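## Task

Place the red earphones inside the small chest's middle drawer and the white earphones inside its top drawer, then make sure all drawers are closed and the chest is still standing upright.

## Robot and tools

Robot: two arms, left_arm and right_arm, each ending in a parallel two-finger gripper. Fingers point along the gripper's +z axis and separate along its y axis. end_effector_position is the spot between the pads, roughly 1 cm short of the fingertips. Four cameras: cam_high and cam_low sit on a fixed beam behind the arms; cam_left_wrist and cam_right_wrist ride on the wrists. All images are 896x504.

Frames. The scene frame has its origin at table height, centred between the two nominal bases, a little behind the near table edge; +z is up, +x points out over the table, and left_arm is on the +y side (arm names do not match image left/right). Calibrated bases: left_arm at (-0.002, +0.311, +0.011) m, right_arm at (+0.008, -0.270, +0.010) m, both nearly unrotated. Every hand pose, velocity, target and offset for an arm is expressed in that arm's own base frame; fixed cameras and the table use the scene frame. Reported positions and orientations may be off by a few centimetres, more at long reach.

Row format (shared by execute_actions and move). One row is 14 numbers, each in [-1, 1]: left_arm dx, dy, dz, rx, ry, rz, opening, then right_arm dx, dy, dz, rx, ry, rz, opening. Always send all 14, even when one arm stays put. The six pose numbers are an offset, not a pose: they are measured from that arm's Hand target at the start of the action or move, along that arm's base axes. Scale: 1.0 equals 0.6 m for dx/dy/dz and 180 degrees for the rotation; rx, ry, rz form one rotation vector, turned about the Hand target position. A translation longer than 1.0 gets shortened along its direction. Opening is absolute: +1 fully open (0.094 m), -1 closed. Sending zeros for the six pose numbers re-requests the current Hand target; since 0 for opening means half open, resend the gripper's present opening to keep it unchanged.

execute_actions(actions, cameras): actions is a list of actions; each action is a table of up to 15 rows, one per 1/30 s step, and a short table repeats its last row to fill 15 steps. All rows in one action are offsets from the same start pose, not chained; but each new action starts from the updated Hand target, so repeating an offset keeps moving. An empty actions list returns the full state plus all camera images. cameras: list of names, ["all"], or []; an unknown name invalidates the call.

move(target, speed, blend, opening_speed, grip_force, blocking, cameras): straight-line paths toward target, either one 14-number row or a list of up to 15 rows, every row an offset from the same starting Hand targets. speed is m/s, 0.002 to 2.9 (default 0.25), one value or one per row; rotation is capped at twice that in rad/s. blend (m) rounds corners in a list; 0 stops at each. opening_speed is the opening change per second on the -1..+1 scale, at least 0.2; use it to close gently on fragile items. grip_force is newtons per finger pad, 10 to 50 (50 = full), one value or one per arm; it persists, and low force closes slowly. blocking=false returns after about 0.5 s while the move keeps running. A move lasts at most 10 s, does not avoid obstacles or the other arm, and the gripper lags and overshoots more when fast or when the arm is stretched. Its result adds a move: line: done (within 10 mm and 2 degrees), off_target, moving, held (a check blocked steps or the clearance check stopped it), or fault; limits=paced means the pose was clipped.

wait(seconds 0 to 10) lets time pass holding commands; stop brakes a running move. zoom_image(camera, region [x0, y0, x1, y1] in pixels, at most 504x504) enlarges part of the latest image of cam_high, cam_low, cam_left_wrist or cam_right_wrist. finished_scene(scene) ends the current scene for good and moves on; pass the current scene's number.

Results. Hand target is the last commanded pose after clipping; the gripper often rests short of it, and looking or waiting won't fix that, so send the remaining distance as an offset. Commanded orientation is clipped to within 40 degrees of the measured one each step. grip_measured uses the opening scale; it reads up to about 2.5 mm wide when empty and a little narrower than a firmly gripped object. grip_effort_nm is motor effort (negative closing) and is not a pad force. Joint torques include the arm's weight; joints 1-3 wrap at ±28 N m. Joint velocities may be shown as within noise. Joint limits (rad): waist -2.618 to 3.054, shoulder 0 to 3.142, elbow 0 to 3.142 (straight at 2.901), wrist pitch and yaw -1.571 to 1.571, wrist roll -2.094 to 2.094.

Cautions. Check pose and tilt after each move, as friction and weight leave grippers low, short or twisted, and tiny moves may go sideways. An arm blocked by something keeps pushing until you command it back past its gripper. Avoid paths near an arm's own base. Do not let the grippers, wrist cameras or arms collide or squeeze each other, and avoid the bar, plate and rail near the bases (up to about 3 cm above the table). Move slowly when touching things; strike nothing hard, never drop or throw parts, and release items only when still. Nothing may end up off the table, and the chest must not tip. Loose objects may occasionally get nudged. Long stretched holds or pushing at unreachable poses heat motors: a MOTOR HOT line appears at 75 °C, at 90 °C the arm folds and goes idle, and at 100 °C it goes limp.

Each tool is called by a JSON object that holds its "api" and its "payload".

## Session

{"api": "execute_actions", "payload": {"actions": []}}

Scene clock: 0.00 s.
left_arm: end_effector_position=(+0.3909, +0.0144, +0.0958) grip_measured=+1.000 grip_effort_nm=n/a end_effector_quat_wxyz=(+0.582, -0.039, +0.811, +0.031) | right_arm: end_effector_position=(+0.4061, -0.0280, +0.1184) grip_measured=+1.000 grip_effort_nm=n/a end_effector_quat_wxyz=(+0.621, +0.067, +0.779, -0.052)
Joint positions: left_arm=[-0.01 1.516 0.348 0.841 -0.105 -0.029 0.094] | right_arm=[0.002 1.563 0.383 0.952 0.167 0.04 0.094]
Joint velocities: within noise
Joint torques (N m): no reading
Motor temperatures (°C): left_arm=[23 25 29 30 25 28 24] | right_arm=[24 33 32 25 26 26 25]
Heat: left arm: 30 °C; right arm: 33 °C.
Hand target: left_arm +0.3939, +0.0135, +0.1032; +0.591, -0.038, +0.805, +0.030 | right_arm +0.4092, -0.0285, +0.1278; +0.632, +0.068, +0.770, -0.052
Tool commands: left_gripper/opening=+1.0 right_gripper/opening=+1.0

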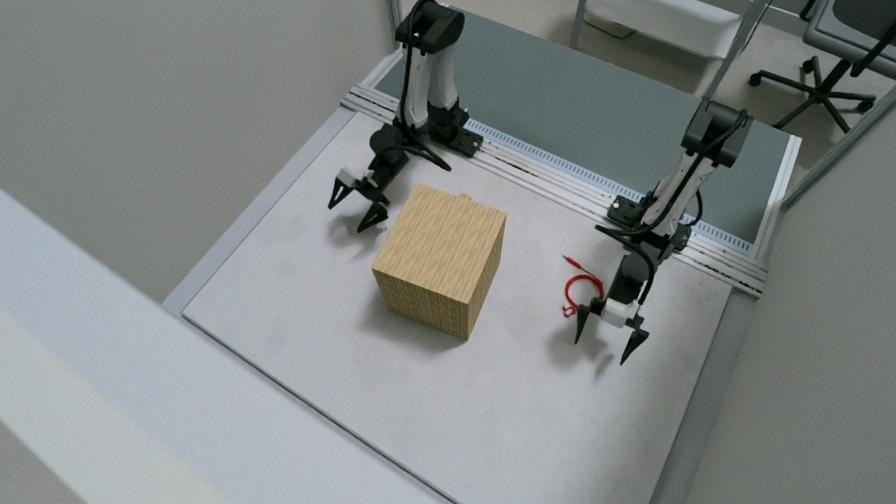

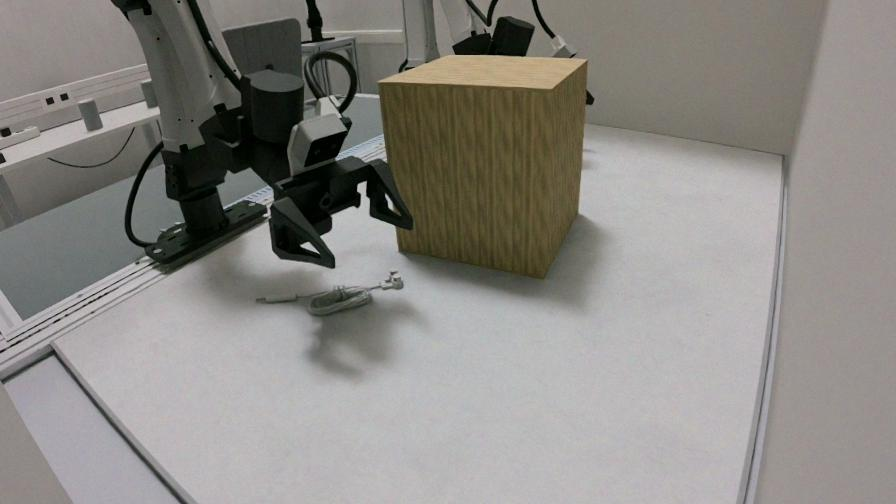

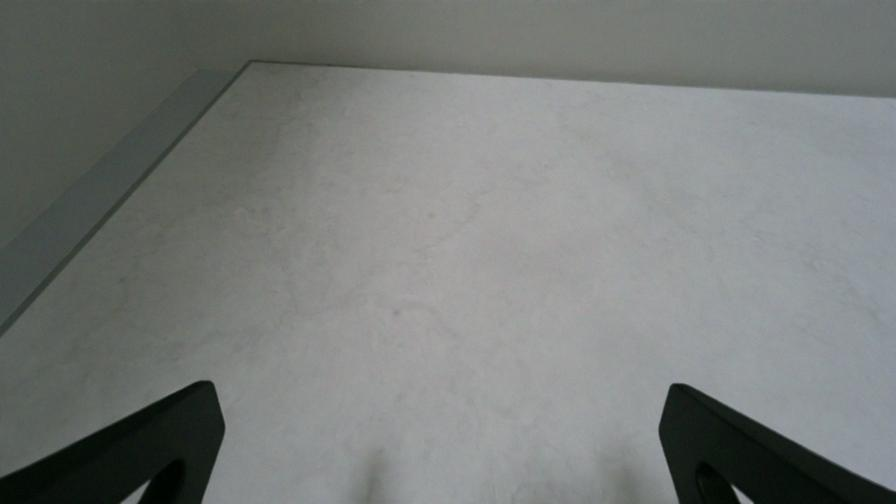

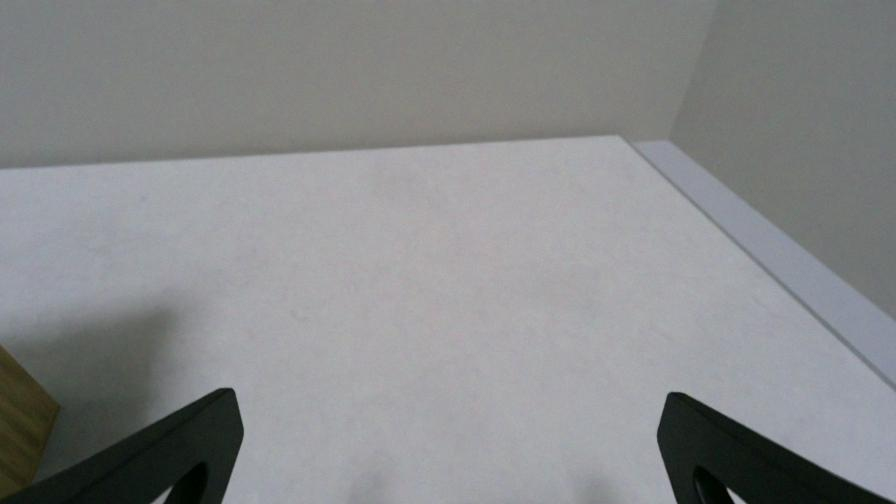

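{"api": "move", "payload": {"target": [[-0.2398, -0.2725, 0.328, 0.2164, -0.1589, -0.1797, 0.25, -0.1403, 0.0358, 0.0153, 0.0359, 0.4364, 0.047, 1], [-0.3732, -0.6808, 0.328, 0.4327, -0.3178, -0.3593, 0.25, -0.1403, 0.0358, 0.0153, 0.0359, 0.4364, 0.047, 1], [-0.3648, -0.6808, 0.1, 0.4327, -0.3178, -0.3593, 0.25, -0.1403, 0.0358, 0.0153, 0.0359, 0.4364, 0.047, 1]], "speed": [0.4, 0.4, 0.25], "blend": [0.05, 0.03, 0], "cameras": ["all"]}}

Scene clock: 117.43 s.
left_arm: end_effector_position=(+0.1752, -0.3926, +0.1520) grip_measured=+0.253 grip_effort_nm=-0.13 end_effector_quat_wxyz=(+0.665, +0.701, +0.184, +0.183) | right_arm: end_effector_position=(+0.3187, -0.0064, +0.1308) grip_measured=+1.000 grip_effort_nm=0.01 end_effector_quat_wxyz=(-0.010, +0.001, +1.000, -0.005)
Joint positions: left_arm=[-1.222 1.673 0.436 1.186 -0.177 1.574 0.059] | right_arm=[-0.015 1.768 1.553 -1.377 0.01 -0.013 0.094]
Joint torques (N m): left_arm=[0.66 -4.67 5.7 2.72 0.26 0.04] | right_arm=[-0.64 -6 8.47 0.19 0.01 -0.15]
Motor temperatures (°C): left_arm=[23 27 33 43 25 28 24] | right_arm=[24 36 38 39 26 26 25]
Heat: left arm: 43 °C; right arm: 39 °C.
Hand target: left_arm +0.1751, -0.3949, +0.1633; +0.684, +0.684, +0.179, +0.179 | right_arm +0.3249, -0.0070, +0.1370; +0.000, +0.000, +1.000, +0.000
Off the commanded pose: left_arm 0.011 m, 3 deg | right_arm 0.009 m, 1 deg.
move: off_target (left_arm)

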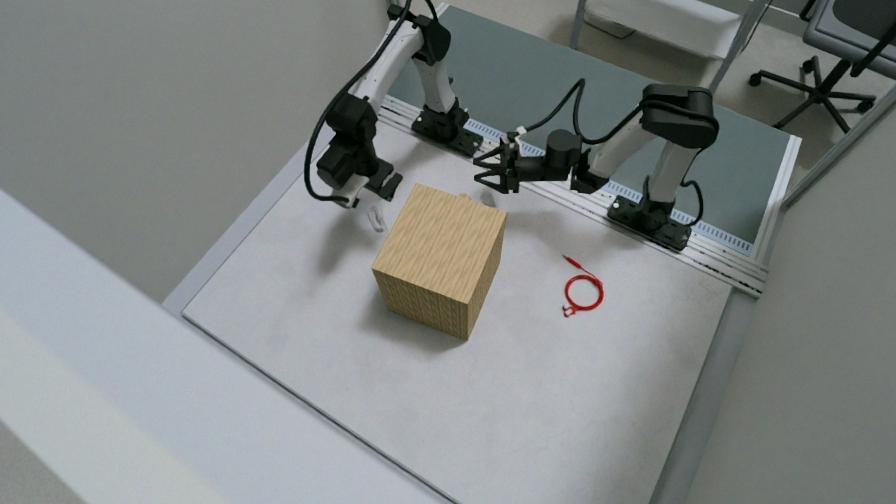

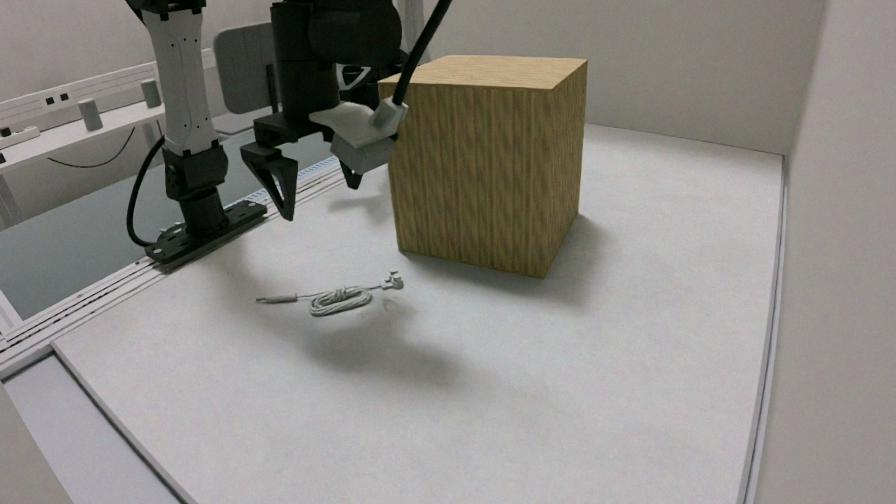

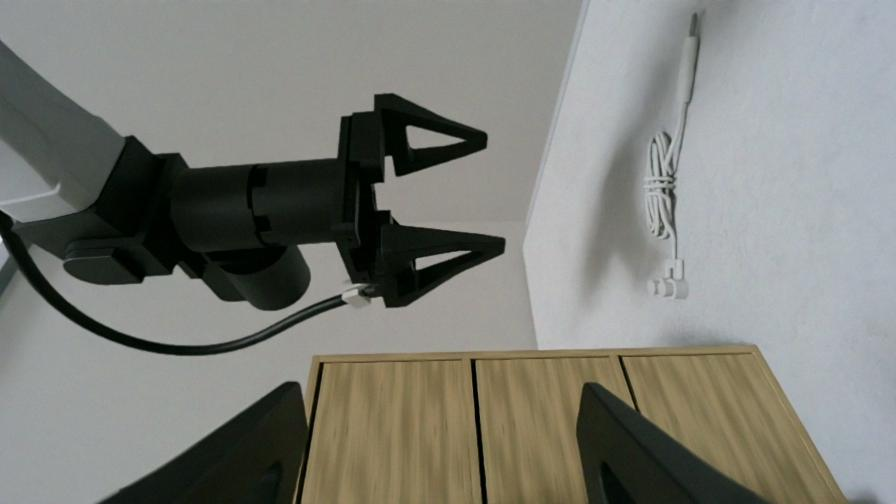

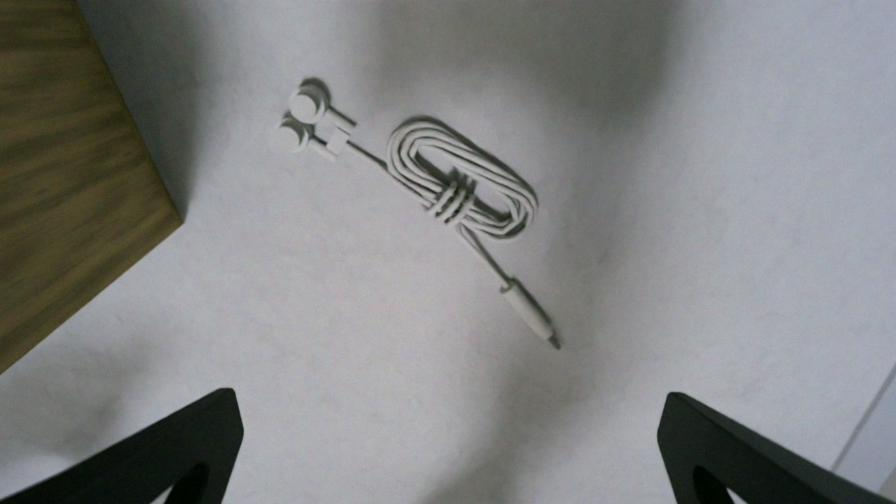

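{"api": "move", "payload": {"target": [0.0098, 0.0757, 0.0012, 0, 0, 0.0833, 0.25, 0.0285, -0.0133, -0.135, 0, 0, 0.3222, 0.28], "speed": 0.3, "cameras": ["cam_left_wrist", "cam_right_wrist"]}}

Scene clock: 161.20 s.
left_arm: end_effector_position=(+0.1851, -0.3500, +0.1527) grip_measured=+0.253 grip_effort_nm=-0.13 end_effector_quat_wxyz=(+0.638, +0.669, +0.267, +0.273) | right_arm: end_effector_position=(+0.3402, -0.0136, +0.0582) grip_measured=+0.282 grip_effort_nm=-0.08 end_effector_quat_wxyz=(-0.005, -0.484, +0.875, -0.002)
Joint positions: left_arm=[-1.303 1.608 0.345 1.22 -0.515 1.575 0.059] | right_arm=[-0.035 1.867 1.388 -1.098 0.01 -1.046 0.06]
Joint torques (N m): left_arm=[-0.47 -6.19 4.6 2.39 0.07 0.05] | right_arm=[-0.87 -6.64 5.39 0.37 -0.03 -0.16]
Motor temperatures (°C): left_arm=[23 27 33 52 25 28 24] | right_arm=[24 38 42 33 26 26 25]
Heat: left arm: 52 °C; right arm: 42 °C.
Hand target: left_arm +0.1810, -0.3495, +0.1640; +0.655, +0.655, +0.266, +0.267 | right_arm +0.3420, -0.0150, +0.0560; +0.000, -0.485, +0.875, +0.000
Off the commanded pose: left_arm 0.012 m, 3 deg | right_arm 0.003 m, 1 deg.
move: off_target (left_arm)
Images, in order (width x height): cam_left_wrist 896x504, cam_right_wrist 896x504.

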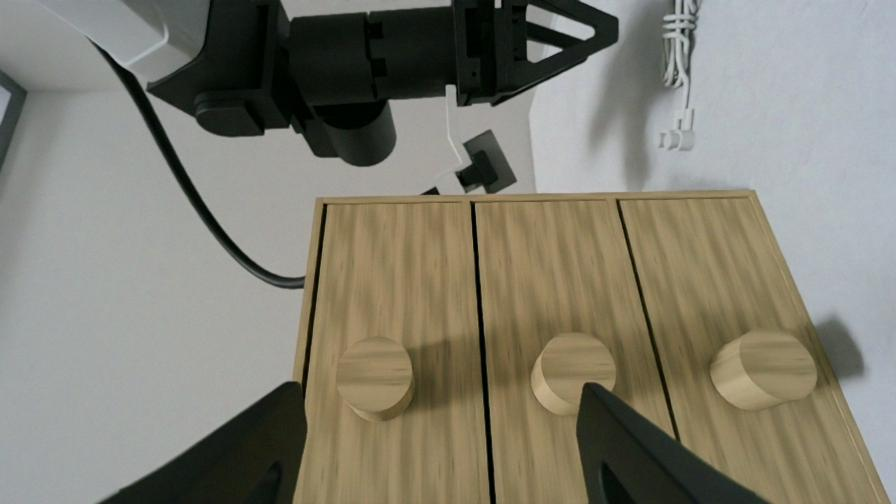

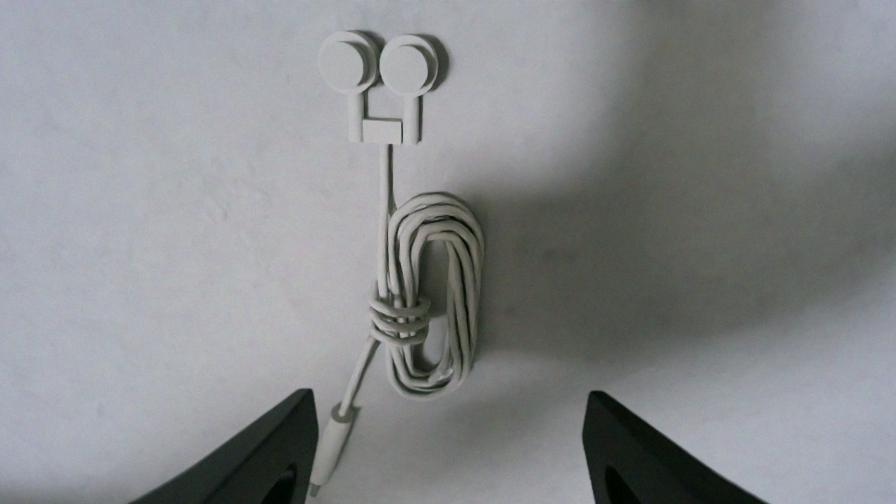

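{"api": "move", "payload": {"target": [[0.0248, -0.005, 0.0428, 0, 0, 0, 0.25, -0.007, 0.0045, -0.1017, 0, 0, 0, 0.28], [0.146, -0.0392, 0.0428, 0, 0, 0, 0.25, -0.007, 0.0045, -0.1017, 0, 0, 0, 0.28], [0.146, -0.0392, 0.0428, 0, 0, 0, -0.6, -0.007, 0.0045, -0.1017, 0, 0, 0, -1], [-0.0905, -0.0793, 0.0383, 0, 0, 0, -0.6, -0.007, 0.0045, 0.1567, 0, 0, 0, -1]], "speed": [0.12, 0.12, 0.12, 0.13], "blend": [0.01, 0, 0, 0], "grip_force": [50, 25], "cameras": ["all"]}}

Scene clock: 211.93 s.
left_arm: end_effector_position=(+0.1306, -0.3937, +0.1757) grip_measured=-0.422 grip_effort_nm=-1.02 end_effector_quat_wxyz=(+0.638, +0.666, +0.268, +0.277) | right_arm: end_effector_position=(+0.3339, -0.0137, +0.1360) grip_measured=-0.830 grip_effort_nm=-0.56 end_effector_quat_wxyz=(-0.021, -0.484, +0.875, +0.006)
Joint positions: left_arm=[-1.545 1.627 0.518 1.065 -0.765 1.567 0.027] | right_arm=[-0.035 1.851 1.676 -1.439 0.012 -1.046 0.008]
Joint torques (N m): left_arm=[-0.4 -5.82 6.58 2.33 0.17 0.13] | right_arm=[-0.21 -8.62 8.18 0.07 -0.01 -0.09]
Heat: left arm: 49 °C; right arm: 39 °C.
Hand target: left_arm +0.1266, -0.3971, +0.1870; +0.655, +0.655, +0.266, +0.267 | right_arm +0.3378, -0.0123, +0.1500; +0.000, -0.485, +0.875, +0.000
Off the commanded pose: left_arm 0.012 m, 3 deg | right_arm 0.015 m, 2 deg.
grip_force (N): 50, 25
move: off_target (left_arm, right_arm); target 3's new opening was sent with right_arm's hand 0.013 m and 2 deg from that target

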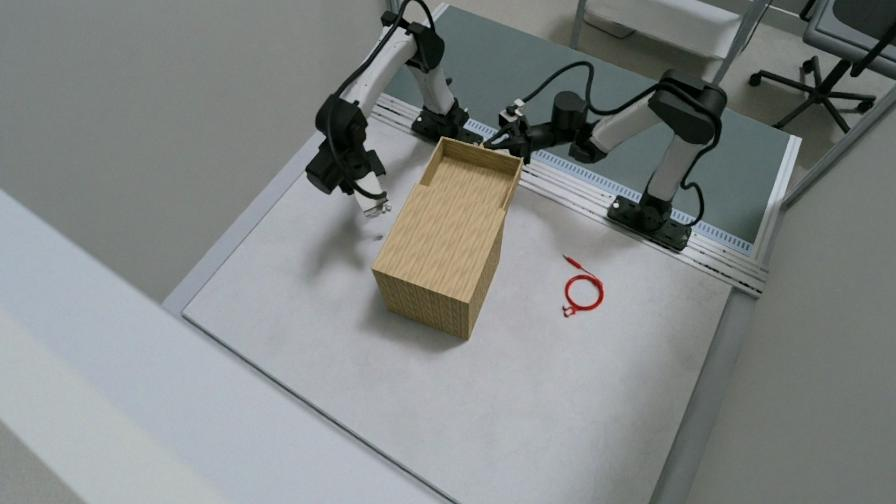

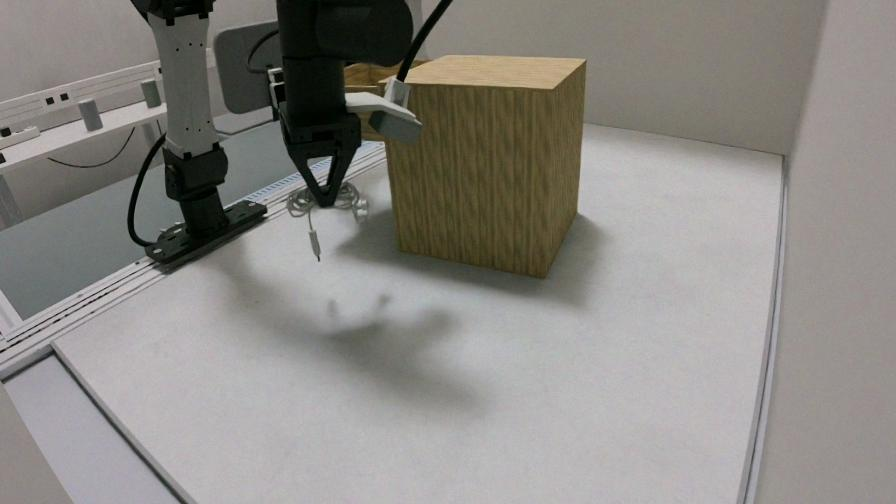

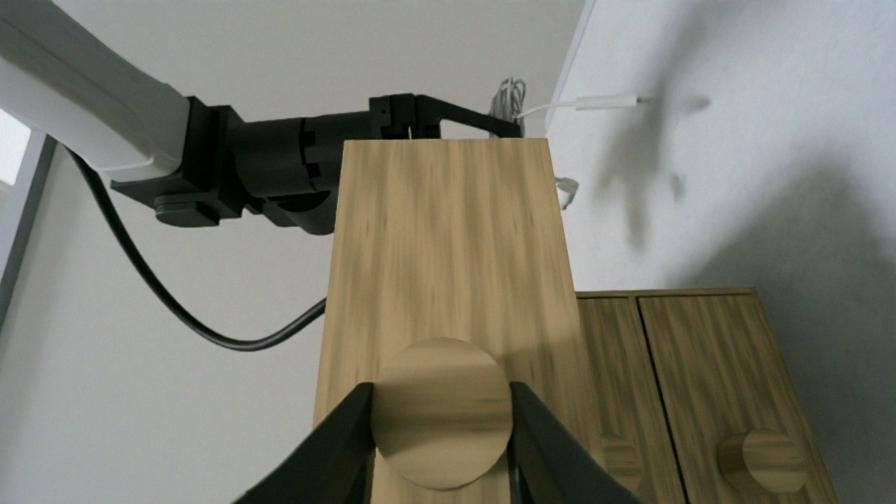

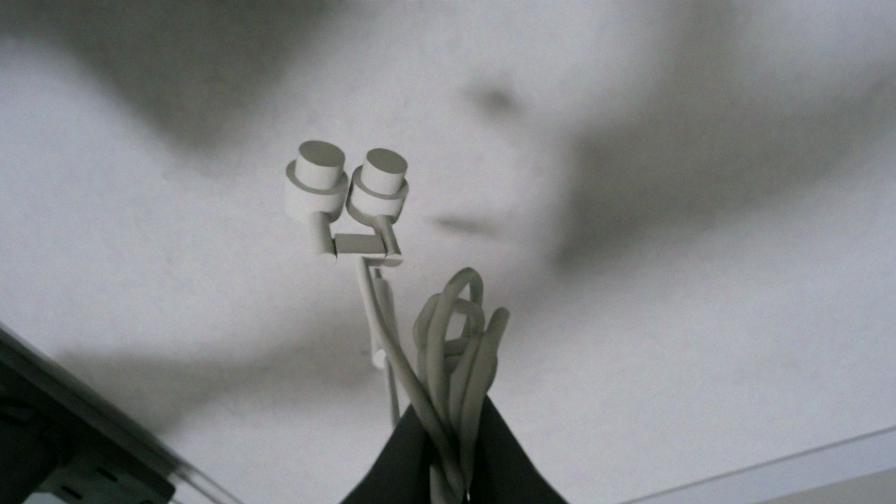

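{"api": "move", "payload": {"target": [[0, 0, 0, 0, 0, 0, -0.6, -0.1297, 0.0538, 0.3333, 0.18, -0.1308, -0.0427, -1], [0, 0, 0, 0, 0, 0, -0.6, -0.1852, 0.3565, 0.325, 0.18, -0.1308, -0.0427, -1], [0, 0, 0, 0, 0, 0, -0.6, -0.1852, 0.3565, 0.075, 0.1125, -0.0817, -0.0437, -1]], "speed": [0.3, 0.25, 0.12], "blend": [0.03, 0, 0], "cameras": ["all"]}}

Scene clock: 228.87 s.
left_arm: end_effector_position=(+0.1306, -0.3937, +0.1757) grip_measured=-0.422 grip_effort_nm=-1.02 end_effector_quat_wxyz=(+0.638, +0.666, +0.268, +0.277) | right_arm: end_effector_position=(+0.2248, +0.1992, +0.1950) grip_measured=-0.831 grip_effort_nm=-0.56 end_effector_quat_wxyz=(+0.190, -0.415, +0.885, +0.092)
Joint positions: left_arm=[-1.545 1.627 0.518 1.065 -0.765 1.567 0.027] | right_arm=[0.674 1.314 1.282 -1.122 -0.088 -0.184 0.008]
Joint torques (N m): left_arm=[-0.29 -5.91 6.5 2.3 0.16 0.13] | right_arm=[0.46 -3.38 6.39 1.34 0.16 0.06]
Heat: left arm: 50 °C; right arm: 41 °C.
Hand target: left_arm +0.1266, -0.3971, +0.1870; +0.655, +0.655, +0.266, +0.267 | right_arm +0.2267, +0.2016, +0.1950; +0.196, -0.413, +0.885, +0.092
Off the commanded pose: left_arm 0.012 m, 3 deg | right_arm 0.003 m, 1 deg.
grip_force (N): 50, 25
move: off_target (left_arm)

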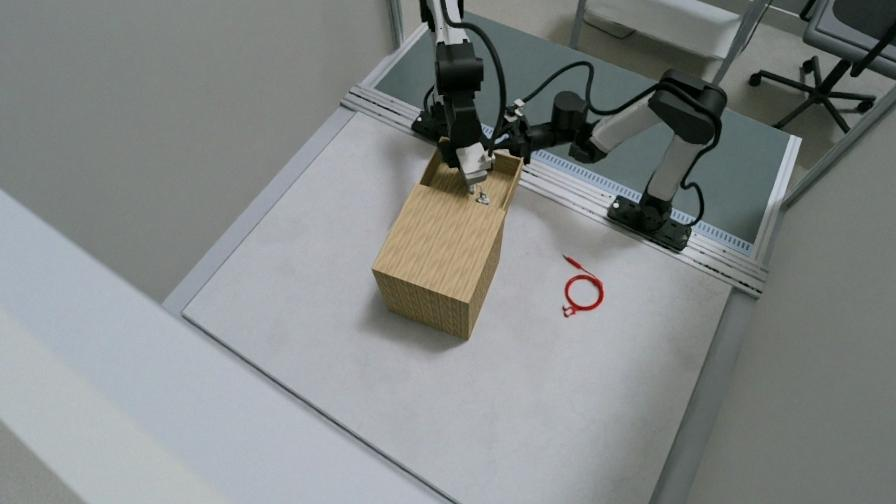

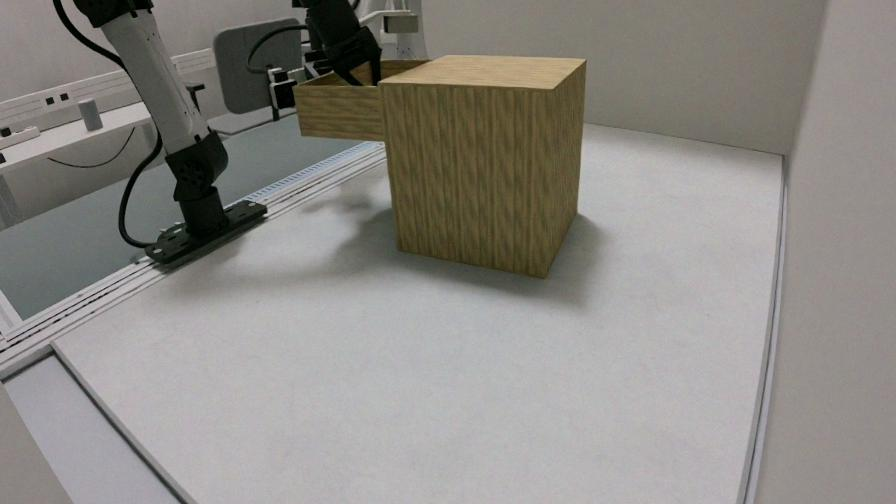

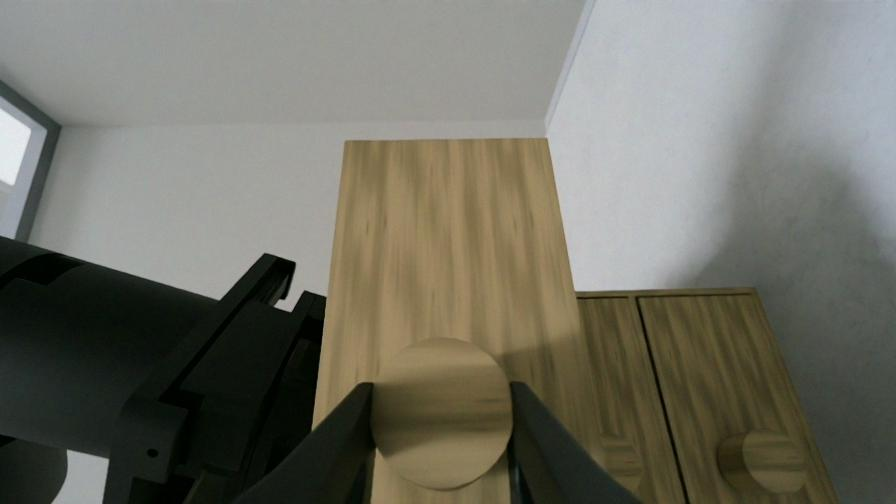

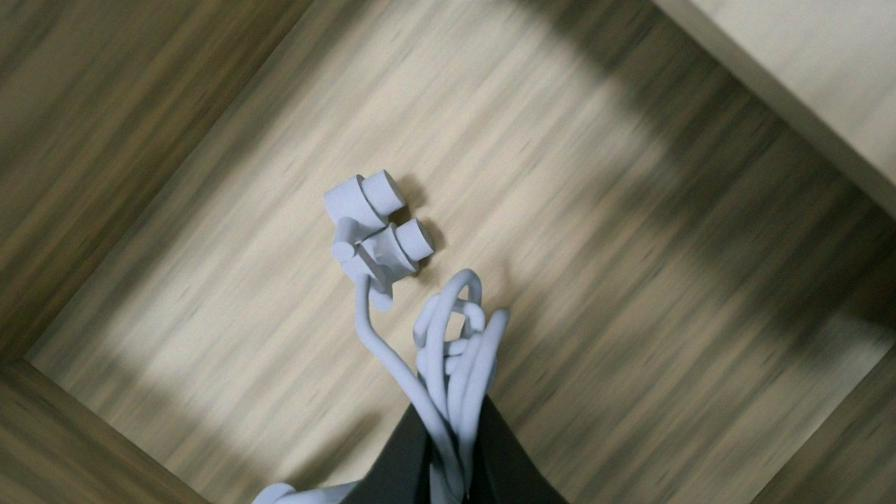

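{"api": "move", "payload": {"target": [[0, 0, 0, 0, 0, 0, -0.6, 0, 0, -0.0167, 0, 0, 0, -1], [0, 0, 0, 0, 0, 0, -0.6, 0, 0, -0.0167, 0, 0, 0, 0.06], [0, 0, 0, 0, 0, 0, -0.6, 0, 0, 0.2417, 0.0638, -0.0536, 0, 0.06], [0.2465, 0.0418, 0.0033, 0, 0, 0, -0.6, 0.0555, -0.3027, 0.2417, 0.0638, -0.0536, 0, 0.06], [0.2465, 0.0418, 0.0033, 0, 0, 0, 0.25, 0.0555, -0.3027, 0.2417, 0.0638, -0.0536, 0, 0.06], [0.158, 0.0268, 0, 0, 0, 0, 0.25, 0.0555, -0.3027, 0.2417, 0.0638, -0.0536, 0, 0.06], [0.158, 0.0268, -0.1223, 0, 0, 0, 0.25, 0.0555, -0.3027, 0.2417, 0.0638, -0.0536, 0, 0.06], [0.2367, 0.0402, -0.1223, 0, 0, 0, 0.25, 0.0555, -0.3027, 0.2417, 0.0638, -0.0536, 0, 0.06]], "speed": [0.05, 0.05, 0.15, 0.13, 0.13, 0.15, 0.15, 0.12], "blend": [0, 0, 0, 0, 0, 0.015, 0.015, 0], "cameras": ["all"]}}

Scene clock: 260.57 s.
left_arm: end_effector_position=(+0.2669, -0.3641, +0.0904) grip_measured=+0.247 grip_effort_nm=0.15 end_effector_quat_wxyz=(+0.616, +0.687, +0.274, +0.271) | right_arm: end_effector_position=(+0.2601, +0.0199, +0.3409) grip_measured=+0.058 grip_effort_nm=0.09 end_effector_quat_wxyz=(+0.361, -0.371, +0.850, +0.099)
Joint positions: left_arm=[-1.037 1.999 0.505 1.396 -0.26 1.581 0.059] | right_arm=[-0.325 1.301 1.768 -1.56 -0.626 -0.991 0.05]
Joint torques (N m): left_arm=[0.47 -5.93 6.01 2.99 0.29 -0.03] | right_arm=[-0.51 -2 4.81 1.23 -0.33 -0.15]
Heat: left arm: 51 °C; right arm: 41 °C.
Hand target: left_arm +0.2687, -0.3730, +0.1138; +0.655, +0.655, +0.266, +0.267 | right_arm +0.2600, +0.0199, +0.3400; +0.310, -0.397, +0.852, +0.145
Off the commanded pose: left_arm 0.025 m, 6 deg | right_arm 0.001 m, 8 deg.
joint sent to its limit (right arm) — joint 4 (wrist pitch), lower limit. The joint targets are off in orientation, not in position.
grip_force (N): 50, 25
move: off_target (left_arm, right_arm); target 5's new opening was sent with left_arm's hand 0.014 m and 2 deg from that target

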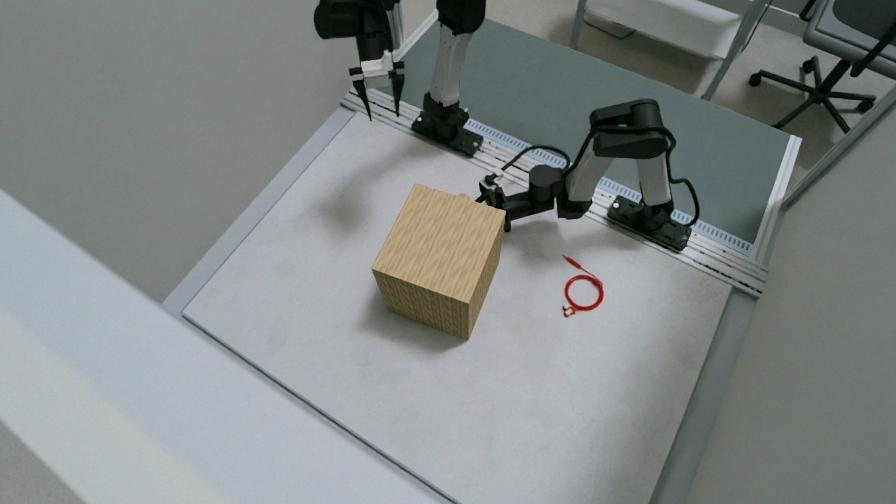

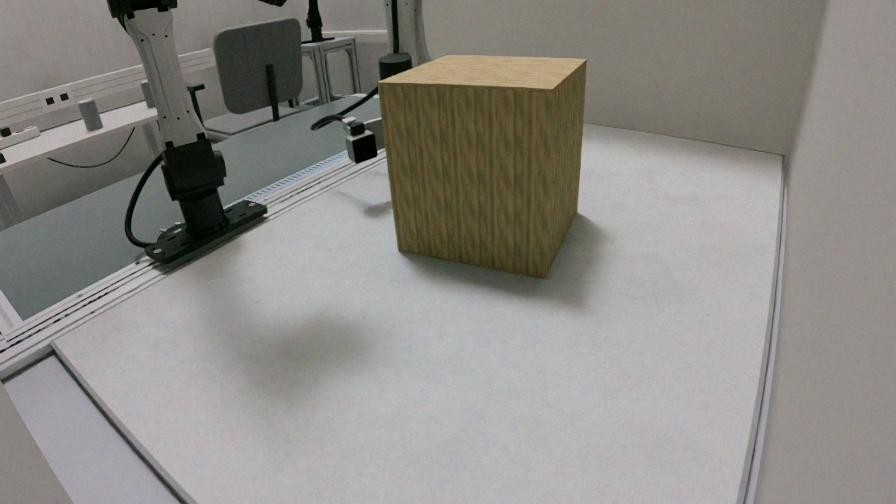

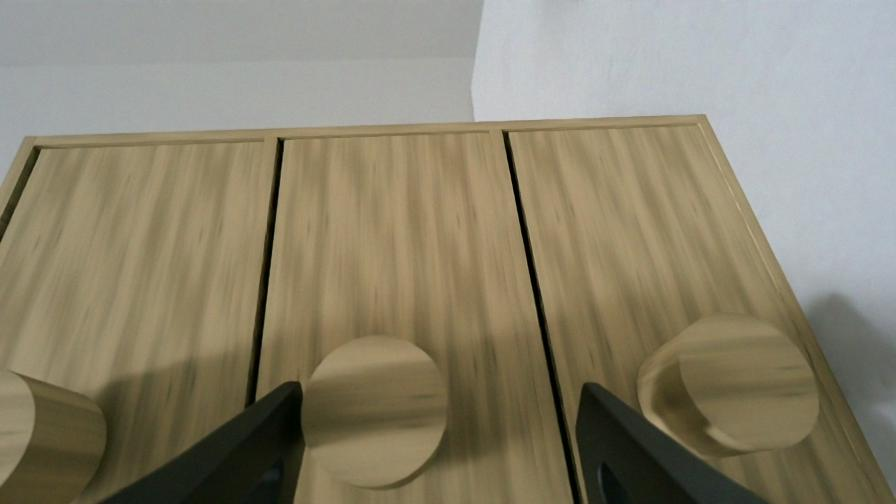

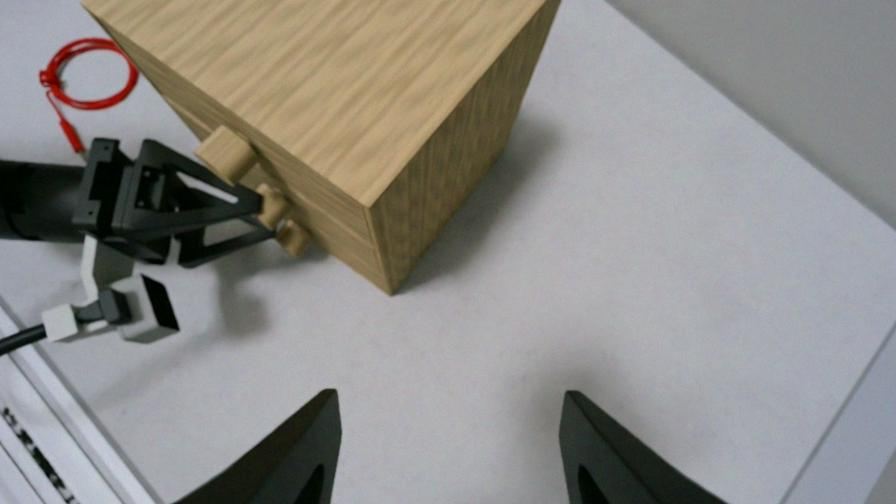

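{"api": "move", "payload": {"target": [[0, 0, 0.0237, 0, 0, 0, 0.25, 0, 0, 0, 0, 0, 0, 0.06], [0.013, -0.015, 0.0237, 0, 0, 0, 0.25, 0, 0, 0, 0, 0, 0, 0.06], [0.013, -0.015, 0.0237, 0, 0, 0, -0.6, 0, 0, 0, 0, 0, 0, 0.06], [-0.2287, -0.045, 0.0037, 0, 0, 0, -0.6, 0, 0, 0, 0, 0, 0, 0.06], [-0.2287, -0.045, 0.0037, 0, 0, 0, 0.25, 0, 0, 0, 0, 0, 0, 0.06], [-0.2953, 0.0142, 0.0187, 0, 0, 0, 0.25, 0, 0, 0, 0, 0, 0, 0.06], [-0.3012, 0.0383, 0.277, 0, 0, 0, 0.25, 0, 0, 0, 0, 0, 0, 0.06], [0.0005, 0.53, 0.032, -0.2295, 0.563, 0.563, 0.25, 0, 0, 0, 0, 0, 0, 0.06]], "speed": [0.1, 0.1, 0.1, 0.14, 0.14, 0.15, 0.25, 0.55], "blend": [0.006, 0, 0, 0, 0, 0.02, 0.03, 0], "cameras": ["all"]}}

Scene clock: 299.93 s.
left_arm: end_effector_position=(+0.2650, -0.0531, +0.1259) grip_measured=+0.247 grip_effort_nm=0.15 end_effector_quat_wxyz=(-0.006, -0.003, +1.000, +0.007) | right_arm: end_effector_position=(+0.2601, +0.0199, +0.3409) grip_measured=+0.058 grip_effort_nm=0.09 end_effector_quat_wxyz=(+0.361, -0.371, +0.850, +0.099)
Joint positions: left_arm=[-0.204 1.577 1.322 -1.331 -0.01 -0.211 0.059] | right_arm=[-0.325 1.301 1.768 -1.56 -0.626 -0.991 0.05]
Joint torques (N m): left_arm=[0.46 -5.12 9.26 0.26 0.18 0.22] | right_arm=[-0.57 -2.18 4.83 1.2 -0.32 -0.14]
Heat: left arm: 54 °C; right arm: 38 °C.
Hand target: left_arm +0.2689, -0.0550, +0.1330; -0.001, -0.001, +1.000, +0.000 | right_arm +0.2600, +0.0199, +0.3400; +0.310, -0.397, +0.852, +0.145
Off the commanded pose: left_arm 0.008 m, 1 deg | right_arm 0.001 m, 8 deg.
joint sent to its limit (right arm) — joint 4 (wrist pitch), lower limit. The joint targets are off in orientation, not in position.
grip_force (N): 50, 25
move: off_target (right_arm); target 3's new opening was sent with left_arm's hand 0.017 m and 3 deg from that target; target 5's new opening was sent with left_arm's hand 0.018 m and 5 deg from that target

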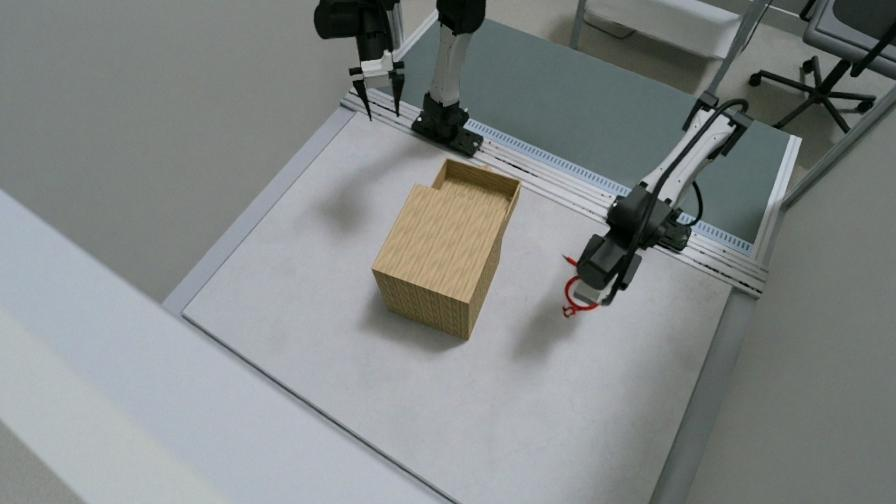

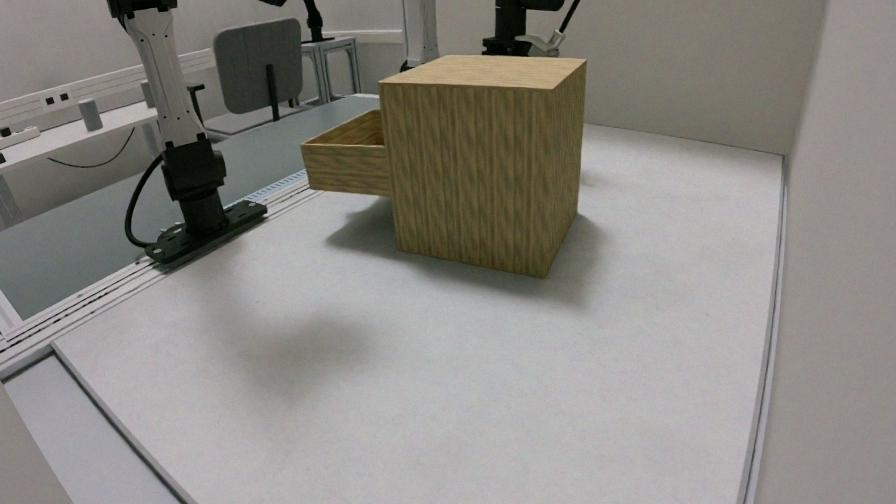

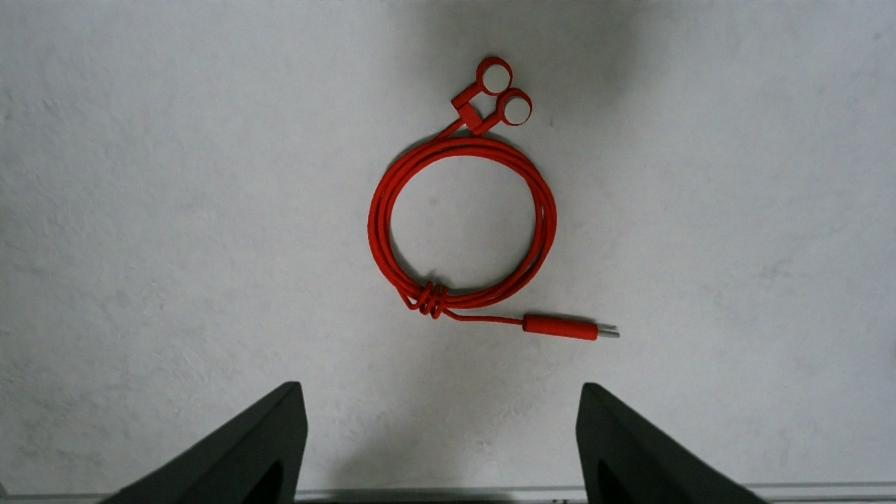

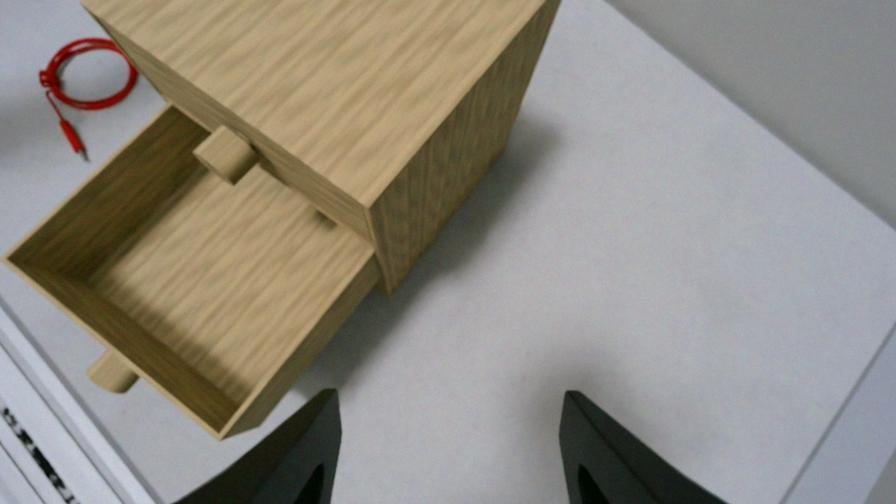

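{"api": "move", "payload": {"target": [[0.0127, -0.0732, -0.2233, 0, 0, 0, -0.234, 0, 0, 0, 0, 0, 0, 0.06], [0.0127, -0.0732, -0.2233, 0, 0, 0, -1, 0, 0, 0, 0, 0, 0, 0.06], [-0.1148, -0.075, 0.1783, 0, 0, -0.1111, -1, 0, 0, 0, 0, 0, 0, 0.06], [-0.1815, -0.325, 0.2283, 0, 0, -0.2778, -1, 0, 0, 0, 0, 0, 0, 0.06], [-0.1207, -0.5592, 0.22, 0, 0, -0.4444, -1, 0, 0, 0, 0, 0, 0, 0.06], [-0.1207, -0.5592, -0.0575, 0, 0, -0.4444, -1, 0, 0, 0, 0, 0, 0, 0.06]], "speed": [0.2, 0.2, 0.3, 0.3, 0.3, 0.15], "blend": [0, 0, 0.03, 0.03, 0.015, 0], "grip_force": [28, 25], "cameras": ["cam_left_wrist", "cam_high", "cam_right_wrist"]}}

Scene clock: 353.20 s.
left_arm: end_effector_position=(+0.1991, -0.3847, +0.0975) grip_measured=-0.977 grip_effort_nm=-0.61 end_effector_quat_wxyz=(-0.009, +0.635, +0.773, +0.006) | right_arm: end_effector_position=(+0.2601, +0.0199, +0.3409) grip_measured=+0.058 grip_effort_nm=0.09 end_effector_quat_wxyz=(+0.361, -0.371, +0.850, +0.099)
Joint positions: left_arm=[-1.094 2.26 2.132 -1.464 -0.003 0.281 0.001] | right_arm=[-0.325 1.301 1.768 -1.56 -0.626 -0.991 0.05]
Joint torques (N m): left_arm=[-0.68 -10.5 5.82 0.6 0.12 0.24] | right_arm=[-0.57 -2.06 4.79 1.21 -0.3 -0.17]
Motor temperatures (°C): left_arm=[23 29 37 43 25 28 25] | right_arm=[24 33 37 33 27 26 25]
Heat: left arm: 43 °C; right arm: 37 °C.
Hand target: left_arm +0.1965, -0.3905, +0.0985; +0.000, +0.642, +0.766, +0.001 | right_arm +0.2600, +0.0199, +0.3400; +0.310, -0.397, +0.852, +0.145
Off the commanded pose: left_arm 0.007 m, 2 deg | right_arm 0.001 m, 8 deg.
joint sent to its limit (right arm) — joint 4 (wrist pitch), lower limit. The joint targets are off in orientation, not in position.
grip_force (N): 28, 25
move: off_target (right_arm)
Images, in order (width x height): cam_high 896x504, cam_left_wrist 896x504, cam_right_wrist 896x504.

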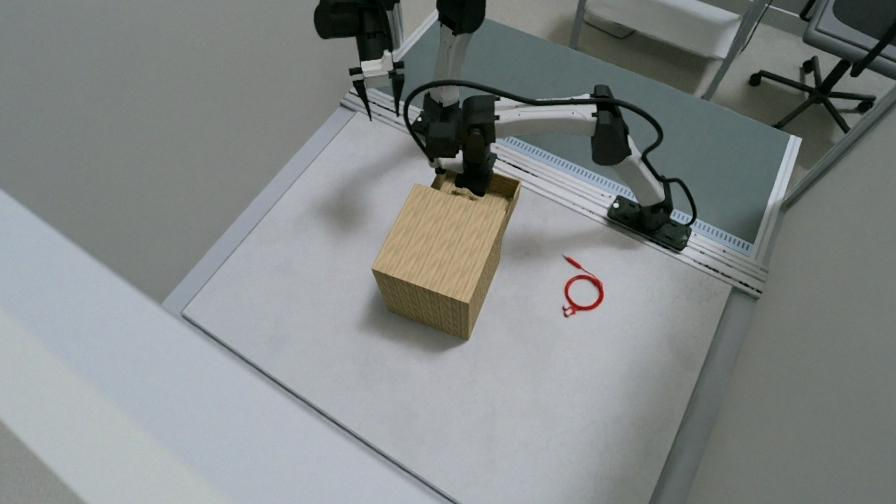

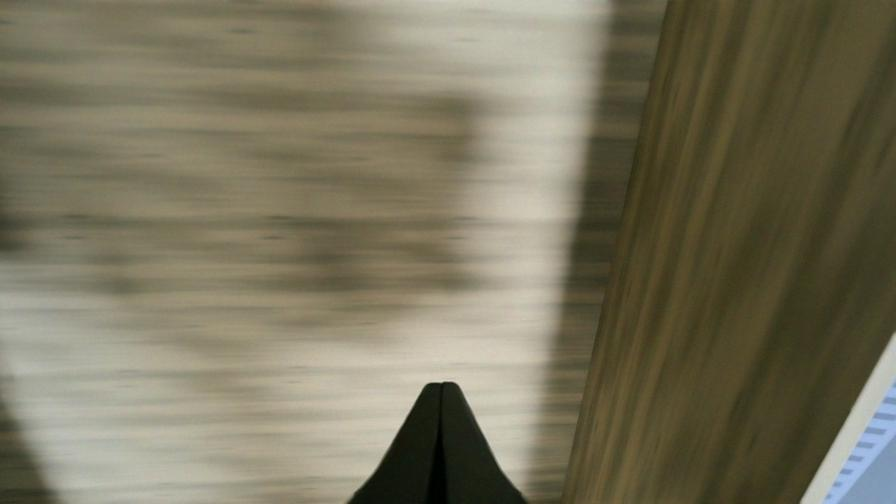

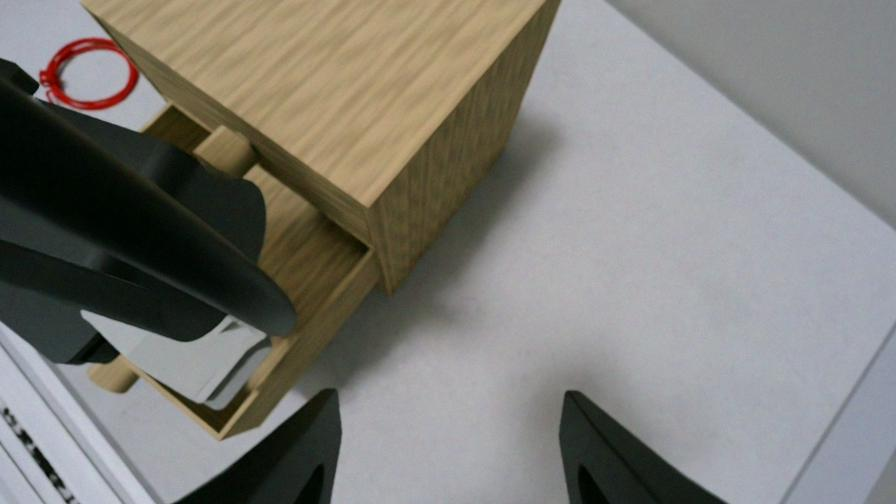

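{"api": "move", "payload": {"target": [[0, 0, 0.2333, 0, 0, 0, -1, 0, 0, 0, 0, 0, 0, 0.06], [-0.0608, 0.2342, 0.2358, 0, 0, 0.2, -1, 0, 0, 0, 0, 0, 0, 0.06], [0.125, 0.486, -0.0725, 0, 0, 0.4444, -0.234, 0, 0, 0, 0, 0, 0, 0.06]], "speed": [0.25, 0.35, 0.4], "blend": [0.03, 0.03, 0], "cameras": ["cam_left_wrist"]}}

Scene clock: 365.23 s.
left_arm: end_effector_position=(+0.2694, -0.0976, +0.0570) grip_measured=-0.237 grip_effort_nm=0.15 end_effector_quat_wxyz=(-0.005, +0.003, +1.000, +0.003) | right_arm: end_effector_position=(+0.2601, +0.0199, +0.3409) grip_measured=+0.058 grip_effort_nm=0.09 end_effector_quat_wxyz=(+0.361, -0.371, +0.850, +0.099)
Joint positions: left_arm=[-0.349 1.674 1.149 -1.056 -0.002 -0.343 0.036] | right_arm=[-0.325 1.301 1.768 -1.56 -0.626 -0.991 0.05]
Joint torques (N m): left_arm=[0.34 -5.72 5.64 0.59 0.12 0.06] | right_arm=[-0.58 -2.26 4.81 1.25 -0.35 -0.13]
Heat: left arm: 42 °C; right arm: 37 °C.
Hand target: left_arm +0.2716, -0.0989, +0.0549; -0.001, -0.001, +1.000, +0.000 | right_arm +0.2600, +0.0199, +0.3400; +0.310, -0.397, +0.852, +0.145
Off the commanded pose: left_arm 0.003 m, 1 deg | right_arm 0.001 m, 8 deg.
joint sent to its limit (right arm) — joint 4 (wrist pitch), lower limit. The joint targets are off in orientation, not in position.
grip_force (N): 28, 25
move: off_target (right_arm)
Images, in order (width x height): cam_left_wrist 896x504.

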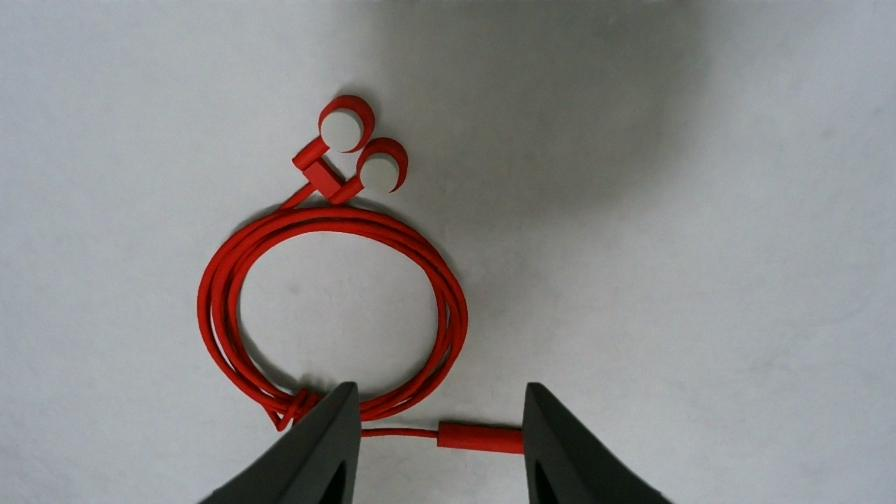

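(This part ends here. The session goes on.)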